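# Nest the open wooden boxes, largest upright on table

## Task

Stack every open wooden box inside the next larger one, each resting flat with its opening facing up. Some boxes may begin tipped onto a side or turned upside down and must be righted. The largest box must stand upright directly on the table.

## Robot and tools

Robot: two arms, left_arm and right_arm, each with a five-finger hand. right_arm has a right hand and left_arm a mirrored left hand. Base positions in the scene frame: left_arm (-0.046, +0.357, 0), right_arm (+0.018, -0.480, 0), both turned almost not at all. Scene frame: origin at table-top height midway between the arms, +z up, +x out over the table, left_arm on the +y side. Each arm reports its poses, velocities and Hand target in its own base frame. Fixed cameras and the table use the scene frame. Cameras: cam_high (fixed, behind the arms), cam_left_wrist and cam_right_wrist, each 896x504.

Hand point: a point 0.05 m in front of the palm and 0.15 m from the wrist flange. Its +z runs along the straight fingers, +y points out of the palm, and +x runs across the palm away from the thumb on the right hand (toward the thumb on the left hand). Straight fingers reach about 0.06-0.07 m past the point. A wrist bracket on the little-finger side can strike things. With the fingers level, the wrist may sit up to 0.11 m (palm down) or 0.23 m (palm up) below the point and can touch the table first. With the thumb turned in front of the palm, the hand can hold objects about 0.035-0.065 m thick, or handles down to about 0.025 m.

The row (used by every motion tool): 28 numbers, each in [-1, 1], always covering both arms. Order: left_arm dx, dy, dz, rx, ry, rz; left hand little, ring, middle, index, thumb_bend, thumb_turn, force_limit, speed; then the same 14 numbers for right_arm. The six pose numbers are an offset, not a pose. They are measured from that arm's Hand target at the moment the action or move begins, along that arm's own base axes. Rotation is about the Hand target position. 1.0 equals 0.6 m of travel or 180 degrees. rx, ry, rz form one rotation vector. Sending the same offset again moves the arm further. Six zeros re-command the current Hand target. Finger and thumb numbers are absolute targets: +1 open or straight, -1 closed. thumb_turn -1 puts the thumb opposite the fingers and +1 puts it beside the palm. force_limit maps -1..+1 linearly to about 0..10 N at the fingertip, or 0..15 N for the two thumb motors. speed runs from almost zero at -1 to full at +0.48 and above. For a gentle grip, close at speed -0.94 or lower. No value means 'leave unchanged'. To keep a hand as it is, repeat its last executed eight numbers. If none have been sent yet in the scene, send its hand_measured plus hand_force_limit and hand_speed.

The controller clips any commanded orientation to within 32 degrees of the current one. Each row is clipped to [-1, 1].

Tools:
- execute_actions(actions, cameras): actions is a list of actions. Each action is up to 15 rows, one per 1/30 s step; a shorter action repeats its last row. Every row counts from the start of its own action. Camera images come only if actions is empty or cameras names them.
- move(target, speed, blend, stop_force, zero, blocking, cameras): a straight-line path to one row, or to a list of up to 15 rows. All rows are offsets from the same starting Hand targets. The whole move is capped at 10 s. speed is in m/s, 0.002-3.6, default 0.25; turning is limited to twice that in rad/s. It can be one number or one per target. blend, in metres, rounds corners in a list; 0 means stop at each target. stop_force, in N, 3-120, ends an arm's path when its wrist sensor feels that much push against the motion. The arm then backs off slightly but keeps some pressure. Do not rely on it for light or loose objects, or while the hand rotates. Omit it when moving away from a contact. zero (default true) re-zeroes the sensor before the move. blocking=false returns after about 0.5 s and cannot be combined with stop_force. The result adds a move: line giving the ending (done, off_target, moving, held, fault) and any limits (paced, held).
- wait(seconds 0-10), stop(), zero_wrist_force(arm), show_instructions().
- zoom_image(camera, region [x0,y0,x1,y1]): region is in image pixels, at most 504x504, from the latest images.
- finished_scene(scene: 1 or 2): ends the scene; this cannot be undone.

Results: end_effector_position (m), end_effector_quat_wxyz and velocities in the base frame; Hand target (the next offsets count from it); joint positions and torques. For each hand: hand_measured on the target scale; hand_stopped_by (moving, target, force, stalled, fault); and hand_load_n in N, where a drop to about 0 means a lost grip. Also reported: wrist force and torque in the hand-point axes, plus the peak reading since the last report, and MOTOR HOT warnings. The hand point often stops short of its Hand target. Send the remaining gap as a new offset.

Avoid the following. About 150 N on any part of an arm, or a joint torque limit (26.6 N m at the wrists), causes a fault stop of 10 s or more. Arms are stiff, so aiming even slightly past a firm surface can fault them. Faster moves hit harder. Never let the arms or hands collide or squeeze each other; even a moderate press can fail the scene. Avoid paths that pass near an arm's own base. Do not drop boxes, release them while they are moving, or slam them down. Nothing may fall off or be left off the table. Keep finger forces modest. Holding loads for long, or straining an arm, heats its motors until they stop.

Each tool is called in YAML: its name, and indented under it one key for each argument.

Reference images:

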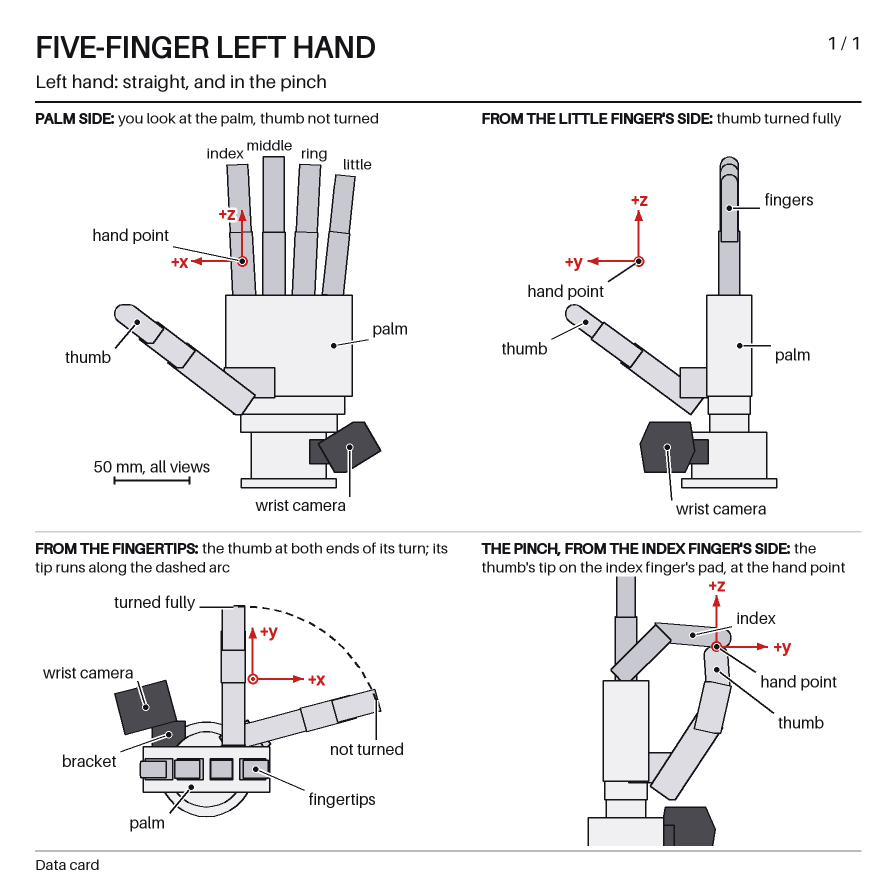

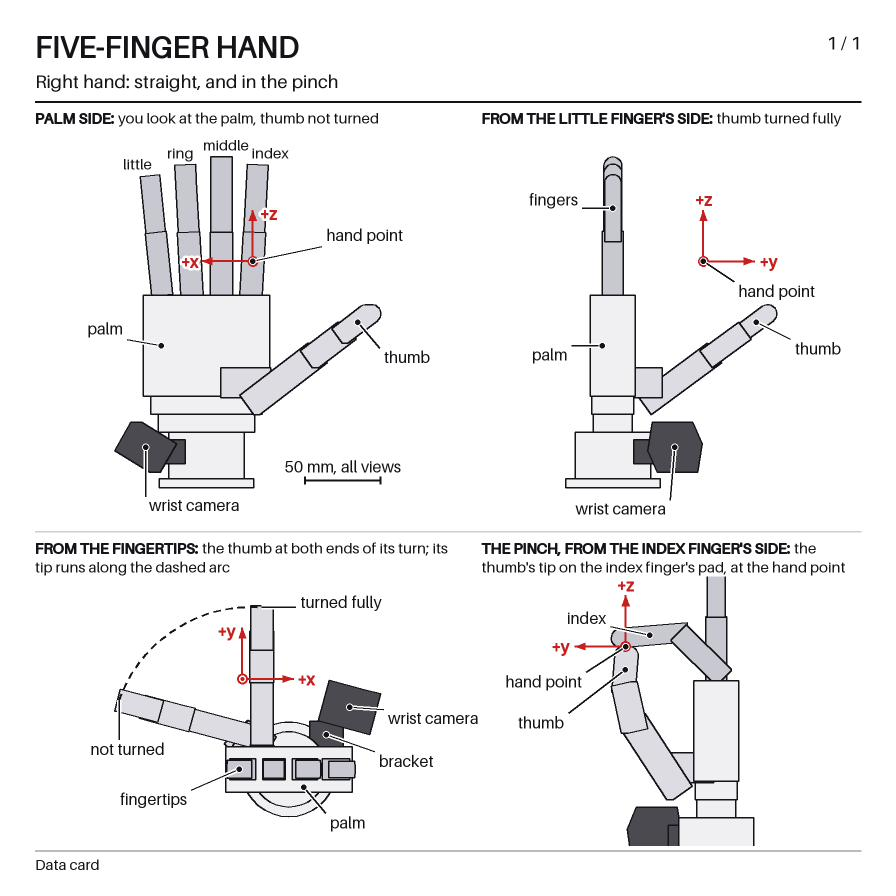

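## Session

execute_actions:
  actions: []

Scene clock: 0.00 s.
left_arm: end_effector_position=(+0.8845, +0.1952, +0.3256) hand_measured=(+1.000, +1.000, +1.000, +1.000, +1.000, +1.000) hand_load_n=(+0.0, +0.0, +0.0, +0.0, +0.0, +0.0) hand_stopped_by=(target, target, target, target, target, target) hand_force_limit=0.00 hand_speed=-0.80 end_effector_quat_wxyz=(+0.619, +0.473, +0.469, +0.416) | right_arm: end_effector_position=(+0.6517, +0.0295, +0.3988) hand_measured=(+1.000, +1.000, +1.000, +1.000, +1.000, +1.000) hand_load_n=(+0.0, +0.0, +0.0, +0.0, -0.5, +0.0) hand_stopped_by=(target, target, target, target, target, target) hand_force_limit=0.00 hand_speed=-0.80 end_effector_quat_wxyz=(-0.466, +0.690, +0.206, +0.514)
Joint positions: left_arm=[3.649 -2.278 -1.235 3.661 -0.871 -0.284] | right_arm=[-0.582 -1.074 1.453 1.982 0.054 -0.344]
Joint velocities: within noise
Joint torques (N m): no reading
Wrist force (N): no reading
Wrist torque (N m): no reading
Wrist force, peak (N): no reading
Hand target: left_arm +0.8845, +0.1952, +0.3256; +0.619, +0.473, +0.469, +0.416 | right_arm +0.6517, +0.0295, +0.3988; -0.466, +0.690, +0.206, +0.514

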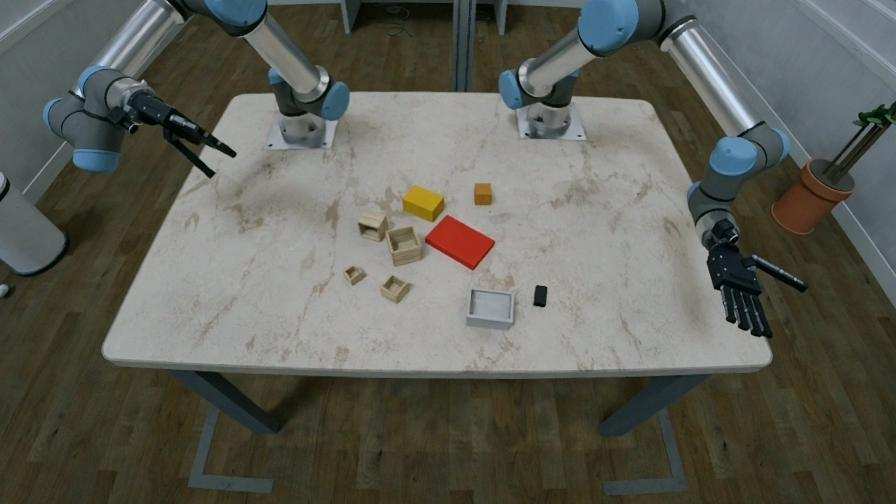

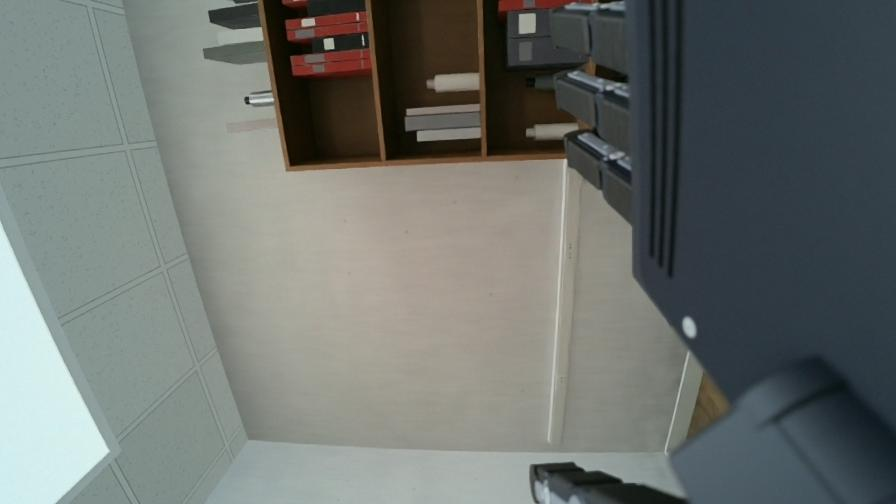

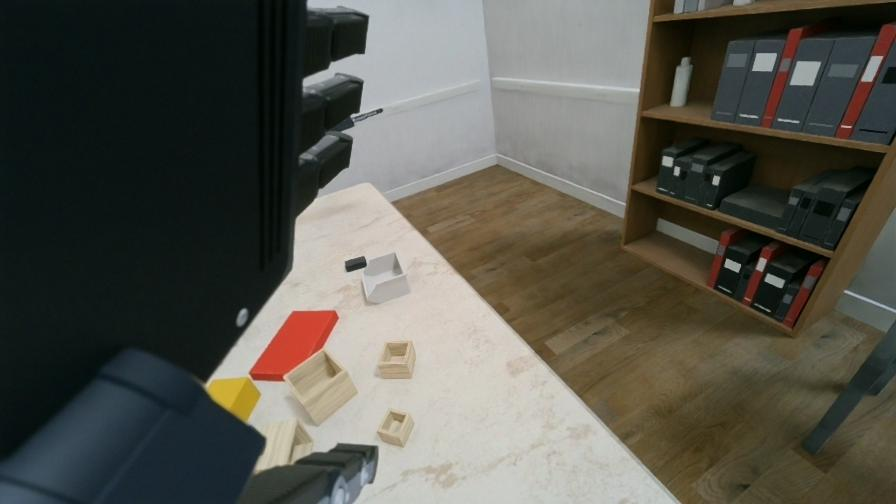

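zoom_image:
  camera: "cam_high"
  region: [320, 170, 560, 350]

zoom_image:
  camera: "cam_right_wrist"
  region: [200, 240, 480, 504]

Scaled by 2.100 from the camera's 896x504 image, which has a finer 1280x720 frame.

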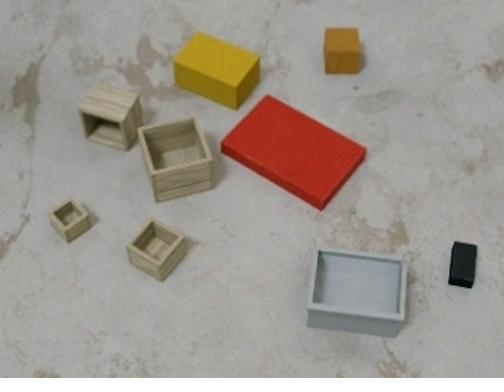

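Scaled by 1.800 from the camera's 896x504 image, which has a finer 1280x720 frame.

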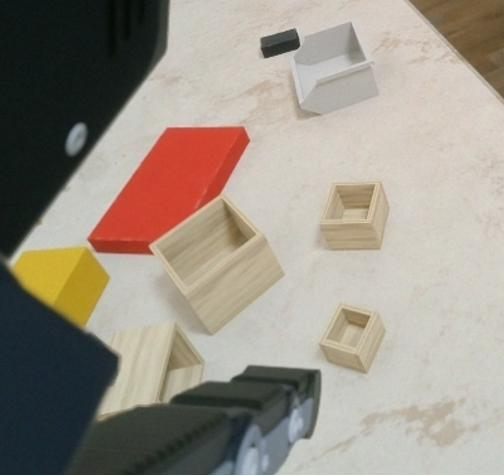

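zoom_image:
  camera: "cam_high"
  region: [335, 200, 435, 310]

zoom_image:
  camera: "cam_right_wrist"
  region: [260, 330, 430, 470]

Scaled by 4.582 from the camera's 896x504 image, which has a finer 1280x720 frame.

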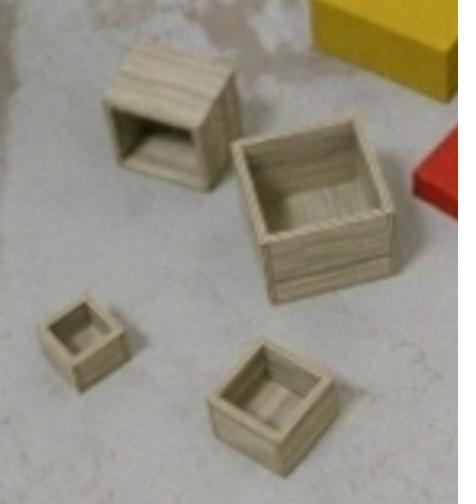

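Scaled by 2.965 from the camera's 896x504 image, which has a finer 1280x720 frame.

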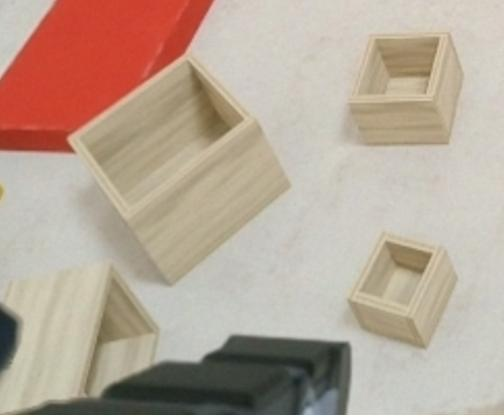

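move:
  target:
    - [0,0,0,0,0,0,1,1,1,1,1,1,0.0,-0.8,-0.004,0.5637,-0.38,0.0296,0.3848,-0.1365,1,1,0.2,0.2,1,-1,0.0,0.2]
  speed: 0.4
  cameras: ["all"]

Scene clock: 30.27 s.
left_arm: end_effector_position=(+0.8845, +0.1952, +0.3256) hand_measured=(+1.000, +1.000, +1.000, +1.000, +1.000, +1.000) hand_load_n=(+0.0, +0.0, +0.0, +0.0, +0.0, +0.0) hand_stopped_by=(target, target, target, target, target, target) hand_force_limit=0.00 hand_speed=-0.80 end_effector_quat_wxyz=(+0.619, +0.473, +0.469, +0.416) | right_arm: end_effector_position=(+0.6493, +0.3677, +0.1709) hand_measured=(+1.000, +1.000, +0.200, +0.200, +1.000, -1.000) hand_load_n=(+0.0, +0.0, +0.0, +0.0, +0.0, +0.0) hand_stopped_by=(target, target, target, target, target, target) hand_force_limit=0.00 hand_speed=0.20 end_effector_quat_wxyz=(-0.416, +0.863, -0.257, +0.125)
Joint positions: left_arm=[3.649 -2.278 -1.235 3.661 -0.871 -0.284] | right_arm=[0.141 -1.048 1.646 3.421 -0.943 -0.616]
Joint torques (N m): left_arm=[-1.34 48.52 20.09 1.47 -0.26 0.05] | right_arm=[-0.17 -38.57 -14 -3.85 1.77 2.33]
Wrist force (N): left_arm=[0.2 0.1 -0.2] | right_arm=[0.3 0.2 0.3]
Wrist torque (N m): left_arm=[0.02 -0.04 0.01] | right_arm=[0.05 -0.12 0.15]
Wrist force, peak (N): left_arm=[0.1 0.2 -0.6] | right_arm=[-0.8 3.4 0.1]
Hand target: left_arm +0.8845, +0.1952, +0.3256; +0.619, +0.473, +0.469, +0.416 | right_arm +0.6493, +0.3677, +0.1708; -0.416, +0.863, -0.258, +0.124
Off the commanded pose: left_arm 0.000 m, 0 deg | right_arm 0.000 m, 0 deg.
move: done
camera_calibration:
cam_right_wrist: T_world_to_cam=[[-0.0869819, -0.606378, -0.790405, 0.420406], [-0.990805, -0.0298783, 0.131957, 0.630606], [-0.103632, 0.794615, -0.598203, -0.00962784], [0, 0, 0, 1]] pos_world=[0.660378, 0.281417, 0.243319]

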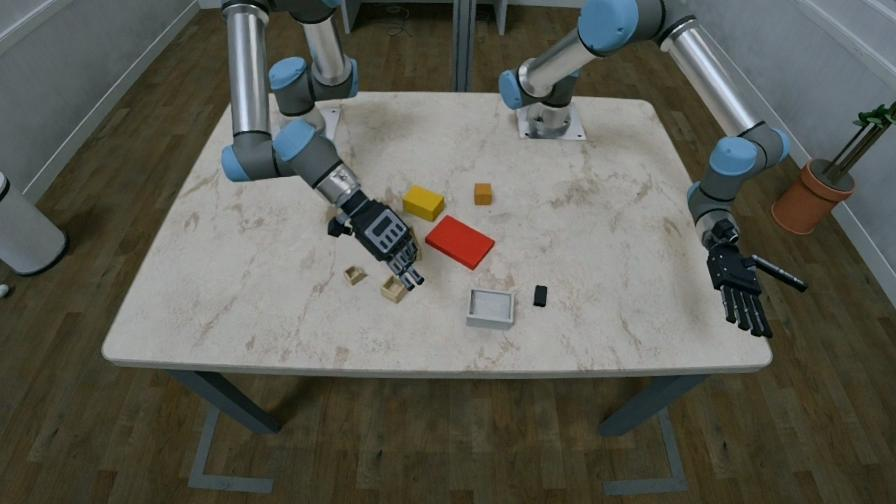

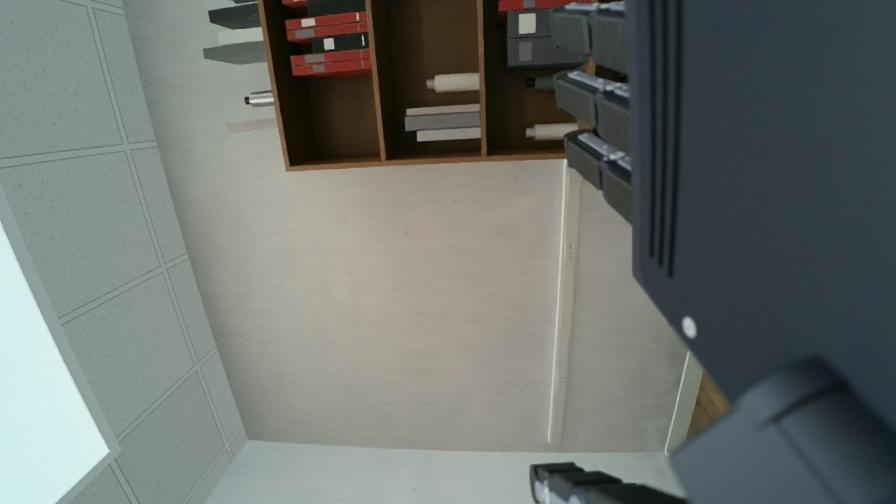

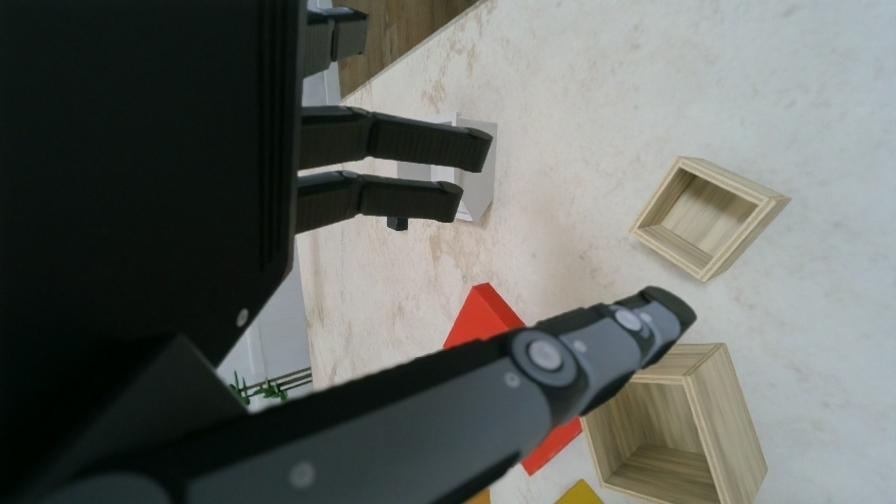

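move:
  target:
    - [0,0,0,0,0,0,1,1,1,1,1,1,0.0,-0.8,-0.056,-0.165,-0.0847,0,0,-0.0861,1,1,0.05,0.05,1,-1,0.0,0.2]
  speed: 0.3
  cameras: ["cam_right_wrist","cam_high"]

zoom_image:
  camera: "cam_right_wrist"
  region: [400, 100, 800, 400]

Scene clock: 36.90 s.
left_arm: end_effector_position=(+0.8845, +0.1952, +0.3256) hand_measured=(+1.000, +1.000, +1.000, +1.000, +1.000, +1.000) hand_load_n=(+0.0, +0.0, +0.0, +0.0, +0.0, +0.0) hand_stopped_by=(target, target, target, target, target, target) hand_force_limit=0.00 hand_speed=-0.80 end_effector_quat_wxyz=(+0.619, +0.473, +0.469, +0.416) | right_arm: end_effector_position=(+0.6157, +0.2688, +0.1201) hand_measured=(+1.000, +1.000, +0.050, +0.050, +1.000, -1.000) hand_load_n=(+0.0, +0.0, +0.0, +0.0, +0.0, +0.0) hand_stopped_by=(target, target, target, target, target, target) hand_force_limit=0.00 hand_speed=0.20 end_effector_quat_wxyz=(-0.396, +0.820, -0.372, +0.179)
Joint positions: left_arm=[3.649 -2.278 -1.235 3.661 -0.871 -0.284] | right_arm=[0.015 -1.122 1.959 3.111 -1.039 -0.487]
Joint torques (N m): left_arm=[-0.36 48.63 20.04 1.35 -0.38 -0.01] | right_arm=[-0.46 -28.26 -5.85 -5.21 1.2 -0.35]
Wrist force (N): left_arm=[0.1 0.1 -0.1] | right_arm=[0.6 0.4 0.6]
Wrist torque (N m): left_arm=[0.02 -0.02 0.00] | right_arm=[0.00 -0.15 0.23]
Wrist force, peak (N): left_arm=[0.0 0.1 -0.6] | right_arm=[1.3 2.0 -0.1]
Hand target: left_arm +0.8845, +0.1952, +0.3256; +0.619, +0.473, +0.469, +0.416 | right_arm +0.6157, +0.2687, +0.1200; -0.396, +0.820, -0.372, +0.179
Off the commanded pose: left_arm 0.000 m, 0 deg | right_arm 0.000 m, 0 deg.
move: done
camera_calibration:
cam_right_wrist: T_world_to_cam=[[-0.24608, -0.560914, -0.790456, 0.40324], [-0.962706, 0.236054, 0.132198, 0.512332], [0.112439, 0.793507, -0.598083, -0.097637], [0, 0, 0, 1]] pos_world=[0.603432, 0.18272, 0.192619]
Images, in order (width x height): cam_high 896x504, cam_right_wrist 896x504.

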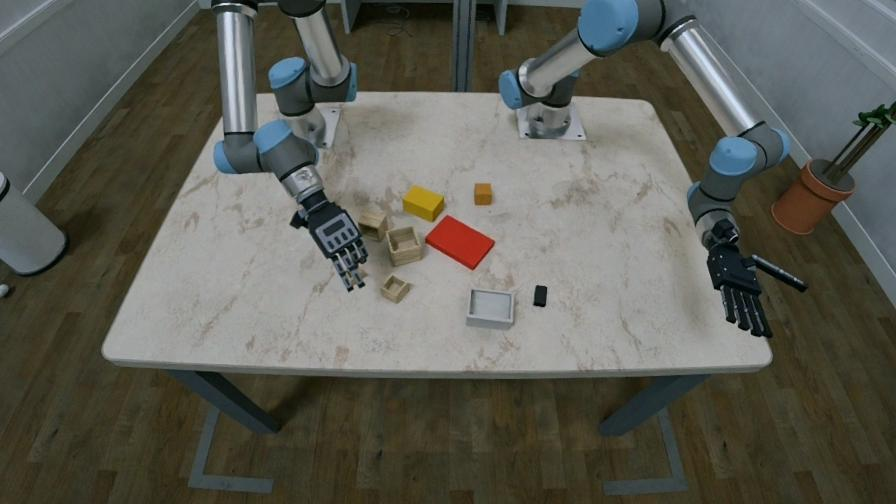

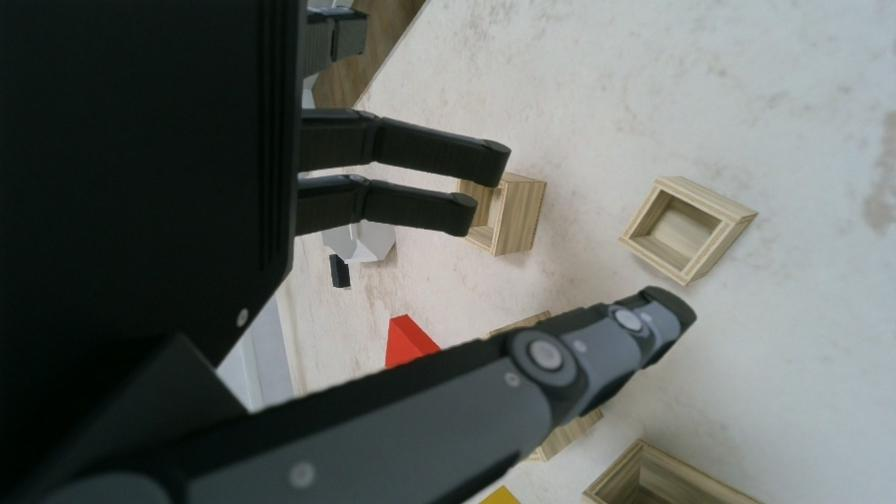

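Scaled by 1.260 from the camera's 896x504 image, which has a finer 1280x720 frame.

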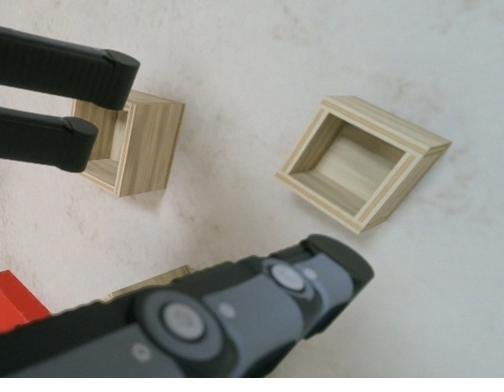

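move:
  target:
    - [0,0,0,0,0,0,1,1,1,1,1,1,0.0,-0.8,0,0.005,-0.1517,0,0,0,1,1,0.05,0.05,1,-1,0.0,0.2]
  speed: 0.1
  stop_force: 6
  cameras: ["cam_right_wrist"]

zoom_image:
  camera: "cam_right_wrist"
  region: [400, 100, 800, 400]

Scene clock: 40.43 s.
left_arm: end_effector_position=(+0.8845, +0.1952, +0.3256) hand_measured=(+1.000, +1.000, +1.000, +1.000, +1.000, +1.000) hand_load_n=(+0.0, +0.0, +0.0, +0.0, +0.0, +0.0) hand_stopped_by=(target, target, target, target, target, target) hand_force_limit=0.00 hand_speed=-0.80 end_effector_quat_wxyz=(+0.619, +0.473, +0.469, +0.416) | right_arm: end_effector_position=(+0.6157, +0.2718, +0.0290) hand_measured=(+1.000, +1.000, +0.050, +0.050, +1.000, -1.000) hand_load_n=(+0.0, -0.5, +0.0, +0.0, +0.0, +0.0) hand_stopped_by=(target, target, target, target, target, target) hand_force_limit=0.00 hand_speed=0.20 end_effector_quat_wxyz=(-0.396, +0.820, -0.372, +0.179)
Joint positions: left_arm=[3.649 -2.278 -1.235 3.661 -0.871 -0.284] | right_arm=[0.021 -0.931 1.984 2.893 -1.043 -0.482]
Joint torques (N m): left_arm=[-0.64 48.31 19.53 1.26 -0.03 -0.14] | right_arm=[-2.09 -33.62 -27.06 -5.34 0.94 -0.3]
Wrist force (N): left_arm=[0.0 0.1 -0.3] | right_arm=[0.9 0.4 0.8]
Wrist torque (N m): left_arm=[0.04 -0.01 -0.01] | right_arm=[-0.02 -0.20 0.06]
Wrist force, peak (N): left_arm=[-0.4 0.5 -0.3] | right_arm=[0.6 0.9 1.4]
Hand target: left_arm +0.8845, +0.1952, +0.3256; +0.619, +0.473, +0.469, +0.416 | right_arm +0.6157, +0.2717, +0.0290; -0.396, +0.820, -0.372, +0.179
Off the commanded pose: left_arm 0.000 m, 0 deg | right_arm 0.000 m, 0 deg.
move: done
camera_calibration:
cam_right_wrist: T_world_to_cam=[[-0.246297, -0.560926, -0.790379, 0.332933], [-0.962651, 0.236188, 0.132359, 0.52351], [0.112434, 0.793459, -0.598148, -0.154533], [0, 0, 0, 1]] pos_world=[0.603332, 0.18572, 0.101419]
Images, in order (width x height): cam_right_wrist 896x504.

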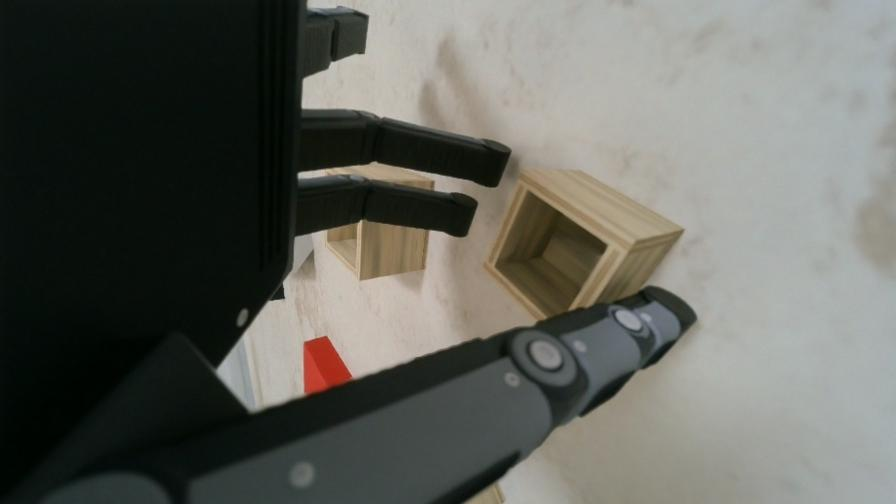

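Scaled by 1.260 from the camera's 896x504 image, which has a finer 1280x720 frame.

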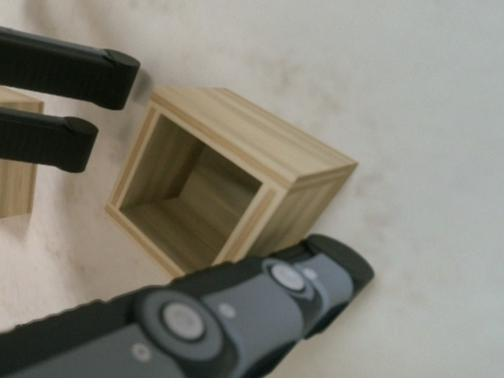

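move:
  target:
    - [0,0,0,0,0,0,1,1,1,1,1,1,0.0,-0.8,0,0,0.0092,0,0,0,1,1,0.05,0.05,1,-1,0.0,0.2]
    - [0,0,0,0,0,0,1,1,1,1,1,1,0.0,-0.8,0,0,0.0092,0,0,0,1,1,-0.75,-0.75,1,-1,-0.4,-0.75]
  speed: 0.1
  cameras: ["cam_right_wrist"]

zoom_image:
  camera: "cam_right_wrist"
  region: [400, 100, 800, 400]

Scene clock: 44.27 s.
left_arm: end_effector_position=(+0.8845, +0.1952, +0.3256) hand_measured=(+1.000, +1.000, +1.000, +1.000, +1.000, +1.000) hand_load_n=(+0.0, +0.5, +0.0, +0.0, +0.0, +0.0) hand_stopped_by=(target, target, target, target, target, target) hand_force_limit=0.00 hand_speed=-0.80 end_effector_quat_wxyz=(+0.619, +0.473, +0.469, +0.416) | right_arm: end_effector_position=(+0.6157, +0.2717, +0.0345) hand_measured=(+1.000, +1.000, -0.338, -0.750, +1.000, -1.000) hand_load_n=(+0.0, +0.0, +7.0, +0.0, +1.5, +2.0) hand_stopped_by=(target, target, force, target, target, target) hand_force_limit=-0.40 hand_speed=-0.75 end_effector_quat_wxyz=(-0.396, +0.820, -0.372, +0.179)
Joint positions: left_arm=[3.649 -2.278 -1.235 3.661 -0.871 -0.284] | right_arm=[0.021 -0.943 1.984 2.905 -1.043 -0.482]
Joint torques (N m): left_arm=[-1.26 48.71 19.96 1.11 -0.29 -0.32] | right_arm=[-10.53 -32.2 -24.65 -5.28 2.03 -1.61]
Wrist force (N): left_arm=[-0.1 0.0 -0.4] | right_arm=[0.8 0.0 0.6]
Wrist torque (N m): left_arm=[0.00 0.01 0.00] | right_arm=[-0.06 -0.19 0.05]
Wrist force, peak (N): left_arm=[0.2 0.2 -0.6] | right_arm=[1.0 0.2 0.8]
Hand target: left_arm +0.8845, +0.1952, +0.3256; +0.619, +0.473, +0.469, +0.416 | right_arm +0.6157, +0.2717, +0.0345; -0.396, +0.820, -0.372, +0.179
Off the commanded pose: left_arm 0.000 m, 0 deg | right_arm 0.000 m, 0 deg.
move: done
camera_calibration:
cam_right_wrist: T_world_to_cam=[[-0.246288, -0.560864, -0.790426, 0.337213], [-0.962652, 0.236177, 0.132368, 0.522807], [0.11244, 0.793506, -0.598085, -0.151183], [0, 0, 0, 1]] pos_world=[0.603332, 0.18562, 0.106919]
Images, in order (width x height): cam_right_wrist 896x504.

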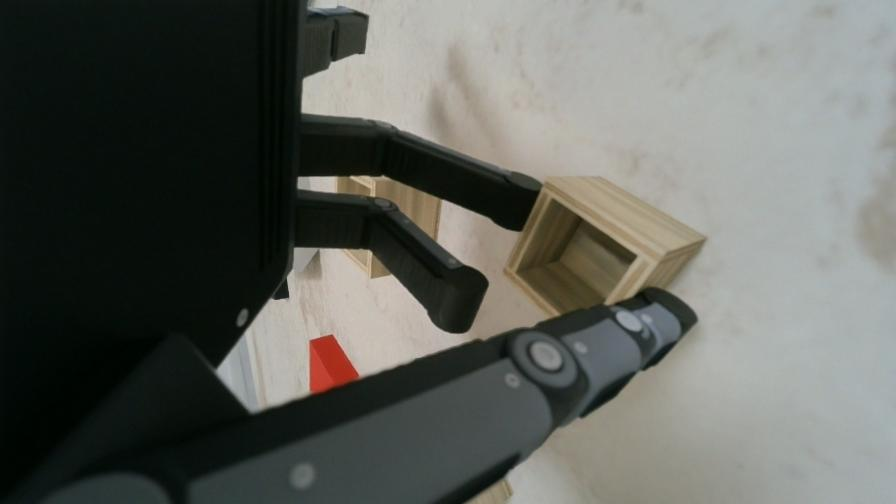

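Scaled by 1.260 from the camera's 896x504 image, which has a finer 1280x720 frame.

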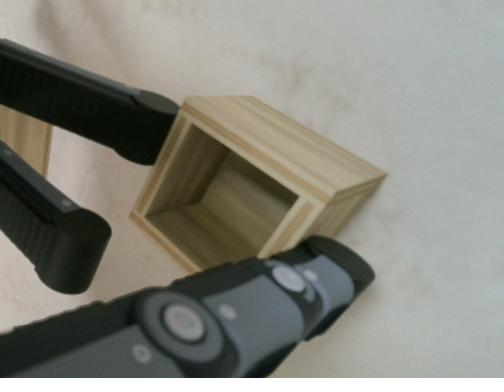

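move:
  target:
    - [0,0,0,0,0,0,1,1,1,1,1,1,0.0,-0.8,0,0,0,0,0,0,1,1,0.05,0.05,1,-1,0.0,0.4]
    - [0,0,0,0,0,0,1,1,1,1,1,1,0.0,-0.8,0.0077,-0.0088,0,0,0,0,1,1,0.05,0.05,1,-1,0,0.4]
    - [0,0,0,0,0,0,1,1,1,1,1,1,0.0,-0.8,0.0077,-0.0088,0,0,0,0,1,1,-0.7,-0.7,1,-1,-0.4,-0.75]
  speed: 0.1
  cameras: ["cam_right_wrist"]

zoom_image:
  camera: "cam_right_wrist"
  region: [400, 100, 800, 400]

Scene clock: 48.37 s.
left_arm: end_effector_position=(+0.8845, +0.1952, +0.3256) hand_measured=(+1.000, +1.000, +1.000, +1.000, +1.000, +1.000) hand_load_n=(+0.0, +0.0, +0.0, +0.0, +0.0, +0.0) hand_stopped_by=(target, target, target, target, target, target) hand_force_limit=0.00 hand_speed=-0.80 end_effector_quat_wxyz=(+0.619, +0.473, +0.469, +0.416) | right_arm: end_effector_position=(+0.6203, +0.2665, +0.0345) hand_measured=(+1.000, +1.000, -0.338, -0.700, +1.000, -1.000) hand_load_n=(+0.0, +0.0, +7.0, +0.0, +1.5, +2.0) hand_stopped_by=(target, target, force, target, target, target) hand_force_limit=-0.40 hand_speed=-0.75 end_effector_quat_wxyz=(-0.396, +0.820, -0.372, +0.179)
Joint positions: left_arm=[3.649 -2.278 -1.235 3.661 -0.871 -0.284] | right_arm=[0.011 -0.94 1.975 2.915 -1.036 -0.491]
Joint torques (N m): left_arm=[-0.28 49.44 19.23 1.36 -0.2 -0.45] | right_arm=[10.45 -48.41 0.38 -4.92 -1.32 2.24]
Wrist force (N): left_arm=[-0.3 0.3 -0.2] | right_arm=[0.6 -0.2 0.3]
Wrist torque (N m): left_arm=[0.06 0.03 -0.03] | right_arm=[-0.02 -0.13 0.20]
Wrist force, peak (N): left_arm=[-0.4 0.2 -0.6] | right_arm=[1.0 0.2 0.8]
Hand target: left_arm +0.8845, +0.1952, +0.3256; +0.619, +0.473, +0.469, +0.416 | right_arm +0.6203, +0.2665, +0.0345; -0.396, +0.820, -0.372, +0.179
Off the commanded pose: left_arm 0.000 m, 0 deg | right_arm 0.000 m, 0 deg.
move: done
camera_calibration:
cam_right_wrist: T_world_to_cam=[[-0.246288, -0.560864, -0.790426, 0.335373], [-0.962652, 0.236177, 0.132368, 0.528487], [0.11244, 0.793506, -0.598085, -0.147495], [0, 0, 0, 1]] pos_world=[0.607932, 0.18032, 0.106919]
Images, in order (width x height): cam_right_wrist 896x504.

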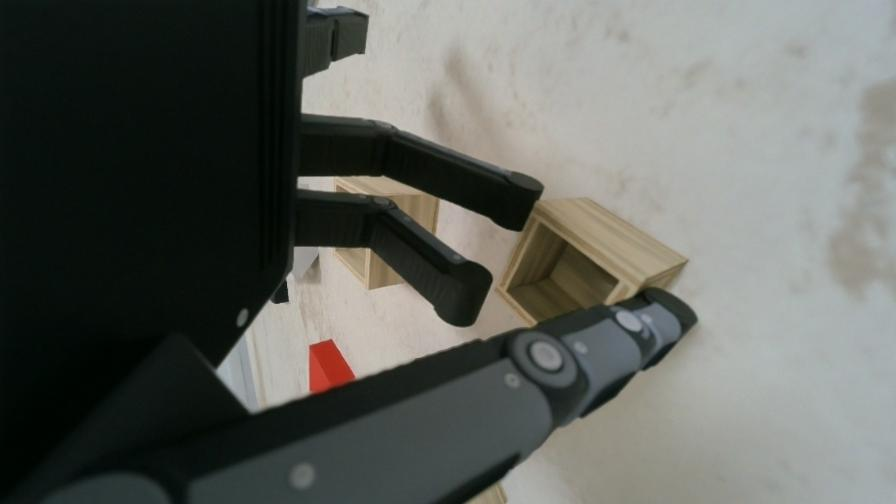

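Scaled by 1.260 from the camera's 896x504 image, which has a finer 1280x720 frame.

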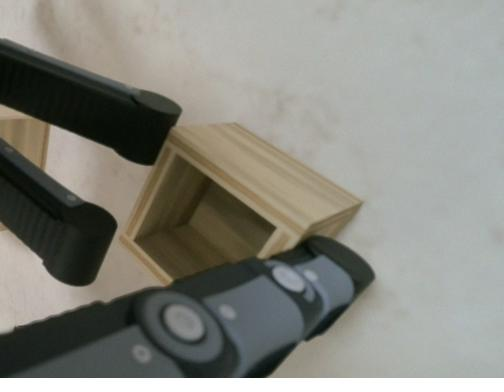

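move:
  target:
    - [0,0,0,0,0,0,1,1,1,1,1,1,0.0,-0.8,0,0,0,0,0,0,1,1,0.0,0.0,1,-1,0.0,0.4]
    - [0,0,0,0,0,0,1,1,1,1,1,1,0.0,-0.8,0,0,0.04,0,0,0,1,1,0.0,0.0,0.8,-1,0.0,0.4]
    - [0,0,0,0,0,0,1,1,1,1,1,1,0.0,-0.8,-0.0283,-0.0172,0.03,0.0249,-0.0299,-0.015,1,1,0.0,0.0,0.8,-1,0.0,0.4]
    - [0,0,0,0,0,0,1,1,1,1,1,1,0.0,-0.8,-0.0283,-0.0172,-0.0118,0.0249,-0.0299,-0.015,1,1,0.0,0.0,0.8,-1,0.0,0.4]
  speed: 0.1
  cameras: ["cam_right_wrist"]

zoom_image:
  camera: "cam_right_wrist"
  region: [400, 100, 800, 400]

Scene clock: 56.87 s.
left_arm: end_effector_position=(+0.8845, +0.1952, +0.3256) hand_measured=(+1.000, +1.000, +1.000, +1.000, +1.000, +1.000) hand_load_n=(+0.0, +0.0, +0.0, +0.0, +0.0, +0.0) hand_stopped_by=(target, target, target, target, target, target) hand_force_limit=0.00 hand_speed=-0.80 end_effector_quat_wxyz=(+0.619, +0.473, +0.469, +0.416) | right_arm: end_effector_position=(+0.6034, +0.2561, +0.0275) hand_measured=(+1.000, +1.000, +0.000, +0.000, +0.800, -1.000) hand_load_n=(+0.0, +0.0, +0.0, +0.0, +0.0, +0.0) hand_stopped_by=(target, target, target, target, target, target) hand_force_limit=0.00 hand_speed=0.40 end_effector_quat_wxyz=(-0.440, +0.786, -0.379, +0.212)
Joint positions: left_arm=[3.649 -2.278 -1.235 3.661 -0.871 -0.284] | right_arm=[-0.031 -0.897 2.079 2.636 -0.987 -0.417]
Joint torques (N m): left_arm=[-0.08 48.97 20.41 1.02 -0.11 -0.49] | right_arm=[10.8 -36.27 -10.52 -1.96 -1.36 2.11]
Wrist force (N): left_arm=[-0.1 0.2 -0.2] | right_arm=[0.6 0.0 0.6]
Wrist torque (N m): left_arm=[0.03 0.01 -0.01] | right_arm=[-0.09 -0.18 0.15]
Wrist force, peak (N): left_arm=[-0.1 0.4 -0.6] | right_arm=[0.8 0.9 1.2]
Hand target: left_arm +0.8845, +0.1952, +0.3256; +0.619, +0.473, +0.469, +0.416 | right_arm +0.6033, +0.2561, +0.0274; -0.440, +0.786, -0.379, +0.212
Off the commanded pose: left_arm 0.000 m, 0 deg | right_arm 0.000 m, 0 deg.
move: done
camera_calibration:
cam_right_wrist: T_world_to_cam=[[-0.193555, -0.486163, -0.852163, 0.270731], [-0.959761, 0.273956, 0.061701, 0.506083], [0.203459, 0.829815, -0.519626, -0.207984], [0, 0, 0, 1]] pos_world=[0.580437, 0.165563, 0.0914069]
Images, in order (width x height): cam_right_wrist 896x504.

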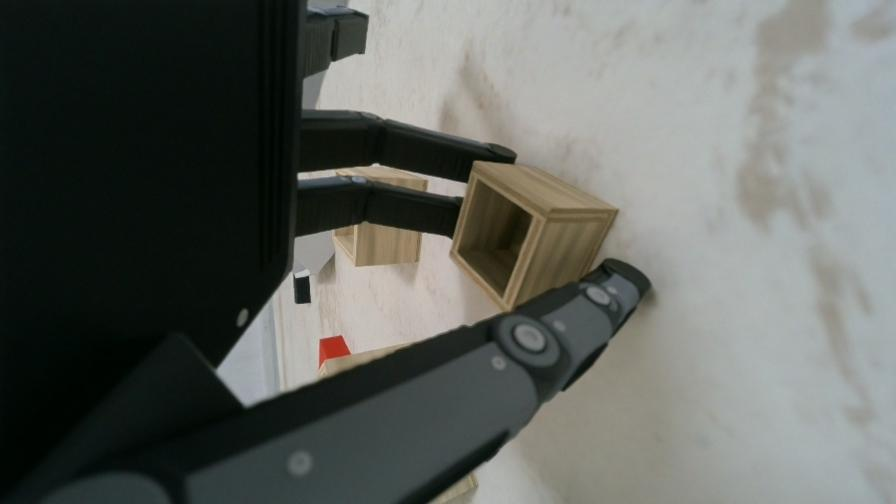

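Scaled by 1.260 from the camera's 896x504 image, which has a finer 1280x720 frame.

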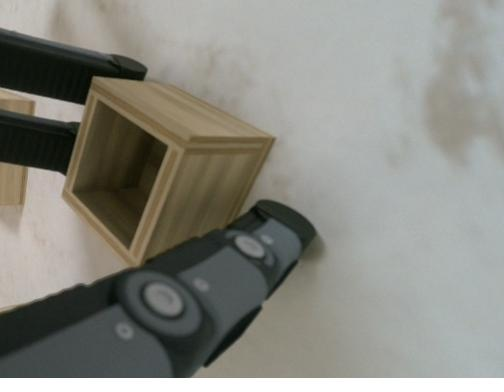

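move:
  target: [0,0,0,0,0,0,1,1,1,1,1,1,0.0,-0.8,0,0,0,0,0,0,1,1,0,0,0.2,-1,-0.5,-0.75]
  cameras: ["cam_right_wrist"]

zoom_image:
  camera: "cam_right_wrist"
  region: [400, 100, 800, 400]

Scene clock: 58.27 s.
left_arm: end_effector_position=(+0.8845, +0.1952, +0.3256) hand_measured=(+1.000, +1.000, +1.000, +1.000, +1.000, +1.000) hand_load_n=(+0.0, +0.0, +0.0, +0.0, +0.0, -0.5) hand_stopped_by=(target, target, target, target, target, target) hand_force_limit=0.00 hand_speed=-0.80 end_effector_quat_wxyz=(+0.619, +0.473, +0.469, +0.416) | right_arm: end_effector_position=(+0.6033, +0.2561, +0.0274) hand_measured=(+1.000, +1.000, +0.000, +0.000, +0.588, -1.000) hand_load_n=(+0.0, +0.0, +3.5, +0.0, +4.0, +2.5) hand_stopped_by=(target, target, target, target, force, target) hand_force_limit=-0.50 hand_speed=-0.75 end_effector_quat_wxyz=(-0.440, +0.786, -0.379, +0.212)
Joint positions: left_arm=[3.649 -2.278 -1.235 3.661 -0.871 -0.284] | right_arm=[-0.031 -0.897 2.079 2.636 -0.987 -0.417]
Joint torques (N m): left_arm=[-0.72 49.09 20.26 0.97 -0.16 -0.59] | right_arm=[11.29 -30.33 3.76 -4.97 -0.75 2.21]
Wrist force (N): left_arm=[0.1 0.0 -0.3] | right_arm=[0.8 -0.6 0.3]
Wrist torque (N m): left_arm=[0.01 -0.03 0.01] | right_arm=[-0.09 -0.18 0.14]
Wrist force, peak (N): left_arm=[0.2 0.0 -0.5] | right_arm=[0.9 0.1 0.8]
Hand target: left_arm +0.8845, +0.1952, +0.3256; +0.619, +0.473, +0.469, +0.416 | right_arm +0.6033, +0.2561, +0.0274; -0.440, +0.786, -0.379, +0.212
Off the commanded pose: left_arm 0.000 m, 0 deg | right_arm 0.000 m, 0 deg.
move: done
camera_calibration:
cam_right_wrist: T_world_to_cam=[[-0.19374, -0.486203, -0.852098, 0.270734], [-0.959746, 0.273966, 0.0618915, 0.505966], [0.203354, 0.829788, -0.51971, -0.207943], [0, 0, 0, 1]] pos_world=[0.580336, 0.165563, 0.0913068]
Images, in order (width x height): cam_right_wrist 896x504.

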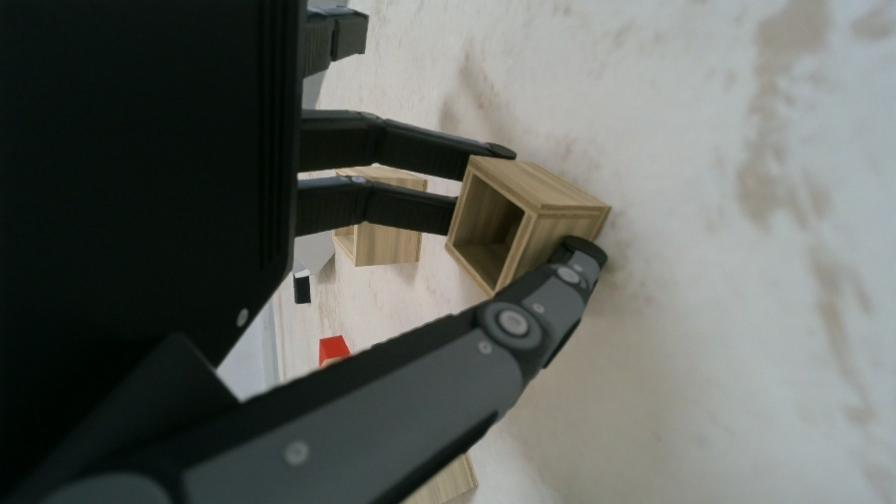

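Scaled by 1.260 from the camera's 896x504 image, which has a finer 1280x720 frame.

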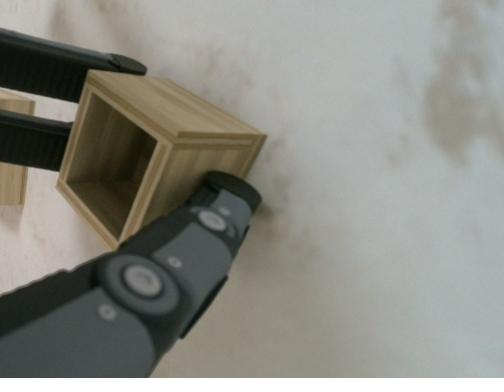

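move:
  target:
    - [0,0,0,0,0,0,1,1,1,1,1,1,0.0,-0.8,0,0,0,0,0,0,1,1,0,-0.1,0.2,-1,-0.7,-0.9]
    - [0,0,0,0,0,0,1,1,1,1,1,1,0.0,-0.8,0,0,0.12,0,0,0,1,1,0,-0.1,0.2,-1,-0.7,-0.9]
  cameras: ["cam_right_wrist"]
  speed: 0.15

zoom_image:
  camera: "cam_right_wrist"
  region: [400, 100, 800, 400]

Scene clock: 60.30 s.
left_arm: end_effector_position=(+0.8845, +0.1952, +0.3256) hand_measured=(+1.000, +1.000, +1.000, +1.000, +1.000, +1.000) hand_load_n=(+0.0, +0.0, +0.0, +0.0, +0.0, +0.0) hand_stopped_by=(target, target, target, target, target, target) hand_force_limit=0.00 hand_speed=-0.80 end_effector_quat_wxyz=(+0.619, +0.473, +0.469, +0.416) | right_arm: end_effector_position=(+0.6034, +0.2562, +0.0995) hand_measured=(+1.000, +1.000, +0.000, -0.046, +0.590, -1.000) hand_load_n=(+0.0, +0.0, +2.5, +3.0, +6.0, +1.0) hand_stopped_by=(target, target, target, force, force, target) hand_force_limit=-0.70 hand_speed=-0.90 end_effector_quat_wxyz=(-0.440, +0.786, -0.379, +0.212)
Joint positions: left_arm=[3.649 -2.278 -1.235 3.661 -0.871 -0.284] | right_arm=[-0.03 -1.069 2.076 2.811 -0.987 -0.417]
Joint torques (N m): left_arm=[-0.17 49.57 20.85 1.21 -0.12 -0.62] | right_arm=[-11.37 -45.34 -1.56 -1.73 -1.28 -1.19]
Wrist force (N): left_arm=[0.1 0.1 -0.2] | right_arm=[0.4 0.4 1.1]
Wrist torque (N m): left_arm=[0.02 -0.03 0.01] | right_arm=[-0.07 -0.16 0.19]
Wrist force, peak (N): left_arm=[0.4 0.3 -0.5] | right_arm=[0.7 1.6 1.7]
Hand target: left_arm +0.8845, +0.1952, +0.3256; +0.619, +0.473, +0.469, +0.416 | right_arm +0.6033, +0.2561, +0.0994; -0.440, +0.786, -0.379, +0.212
Off the commanded pose: left_arm 0.000 m, 0 deg | right_arm 0.000 m, 0 deg.
move: done
camera_calibration:
cam_right_wrist: T_world_to_cam=[[-0.193392, -0.486208, -0.852174, 0.331916], [-0.959794, 0.273873, 0.0615572, 0.501704], [0.203458, 0.829816, -0.519625, -0.170623], [0, 0, 0, 1]] pos_world=[0.580437, 0.165563, 0.163307]
Images, in order (width x height): cam_right_wrist 896x504.

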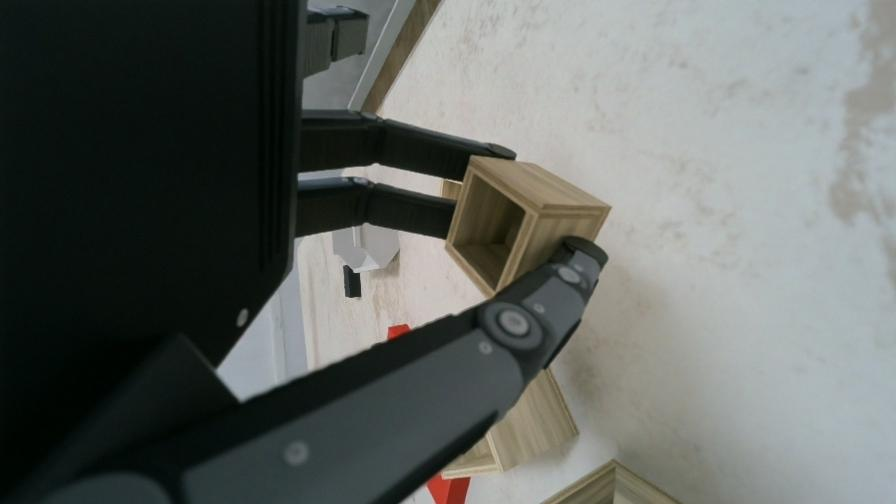

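Scaled by 1.260 from the camera's 896x504 image, which has a finer 1280x720 frame.

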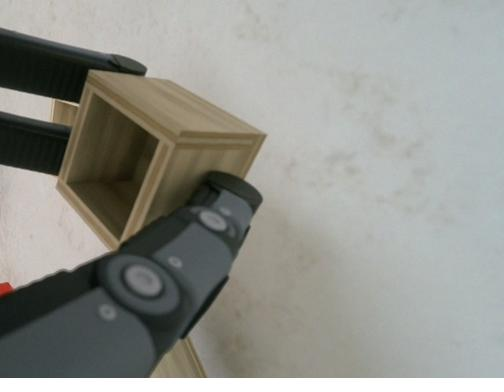

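move:
  target: [0,0,0,0,0,0,1,1,1,1,1,1,0.0,-0.8,0.0657,0.169,0.0,0,0,0.1011,1,1,0,-0.1,0.2,-1,-0.7,-0.9]
  cameras: ["cam_right_wrist","cam_high"]
  speed: 0.15

zoom_image:
  camera: "cam_right_wrist"
  region: [400, 100, 800, 400]

zoom_image:
  camera: "cam_high"
  region: [340, 230, 440, 320]

Scene clock: 64.77 s.
left_arm: end_effector_position=(+0.8845, +0.1952, +0.3256) hand_measured=(+1.000, +1.000, +1.000, +1.000, +1.000, +1.000) hand_load_n=(+0.0, +0.0, +0.0, +0.0, +0.0, +0.0) hand_stopped_by=(target, target, target, target, target, target) hand_force_limit=0.00 hand_speed=-0.80 end_effector_quat_wxyz=(+0.619, +0.473, +0.469, +0.416) | right_arm: end_effector_position=(+0.6427, +0.3576, +0.0994) hand_measured=(+1.000, +1.000, +0.000, -0.046, +0.590, -1.000) hand_load_n=(+0.0, +0.0, +2.5, +3.0, +6.0, +1.0) hand_stopped_by=(target, target, target, force, force, target) hand_force_limit=-0.70 hand_speed=-0.90 end_effector_quat_wxyz=(-0.468, +0.836, -0.250, +0.140)
Joint positions: left_arm=[3.649 -2.278 -1.235 3.661 -0.871 -0.284] | right_arm=[0.096 -0.931 1.775 3.071 -0.843 -0.577]
Joint torques (N m): left_arm=[-0.56 48.22 19.79 1.08 -0.24 -0.5] | right_arm=[-11.45 -51.21 -13.77 -2.75 -0.68 1.17]
Wrist force (N): left_arm=[0.2 0.1 -0.2] | right_arm=[0.7 0.4 0.7]
Wrist torque (N m): left_arm=[0.02 -0.04 0.01] | right_arm=[-0.02 -0.20 0.06]
Wrist force, peak (N): left_arm=[0.0 0.6 -0.5] | right_arm=[0.6 -0.1 1.6]
Hand target: left_arm +0.8845, +0.1952, +0.3256; +0.619, +0.473, +0.469, +0.416 | right_arm +0.6427, +0.3575, +0.0994; -0.468, +0.836, -0.250, +0.140
Off the commanded pose: left_arm 0.000 m, 0 deg | right_arm 0.000 m, 0 deg.
move: done
camera_calibration:
cam_right_wrist: T_world_to_cam=[[-0.0321989, -0.522339, -0.85213, 0.298086], [-0.997295, -0.0395727, 0.0619414, 0.647831], [-0.0660755, 0.851819, -0.519652, -0.0975139], [0, 0, 0, 1]] pos_world=[0.649234, 0.264402, 0.163207]
Images, in order (width x height): cam_high 896x504, cam_right_wrist 896x504.

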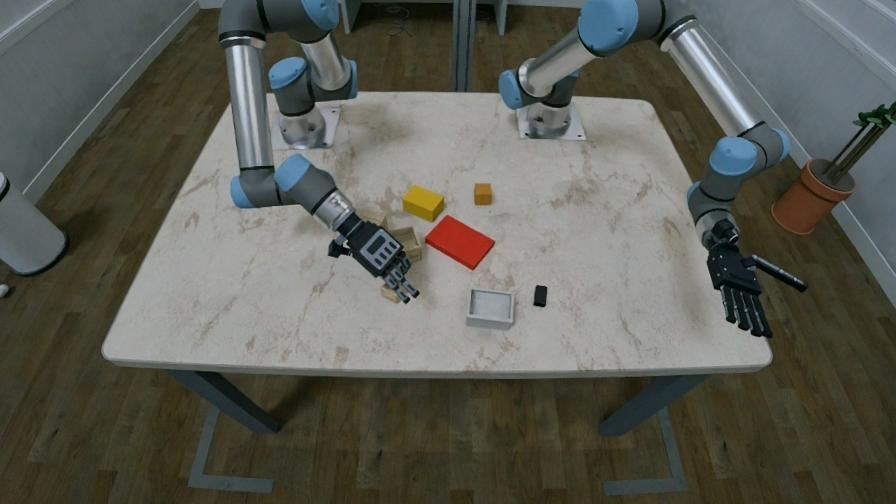

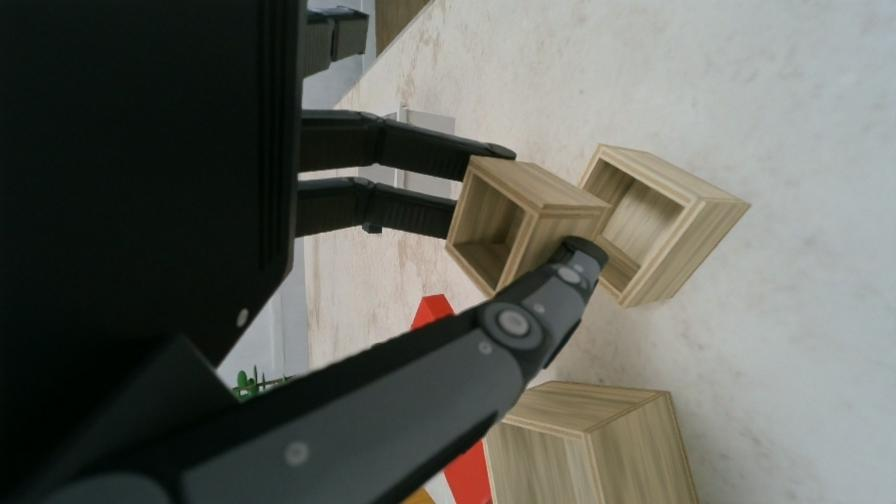

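Scaled by 1.260 from the camera's 896x504 image, which has a finer 1280x720 frame.

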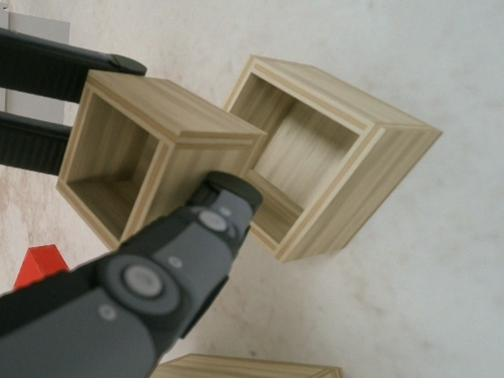

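Scaled by 5.040 from the camera's 896x504 image, which has a finer 1280x720 frame.

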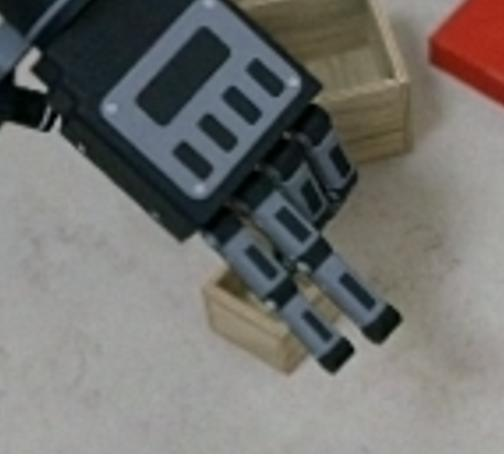

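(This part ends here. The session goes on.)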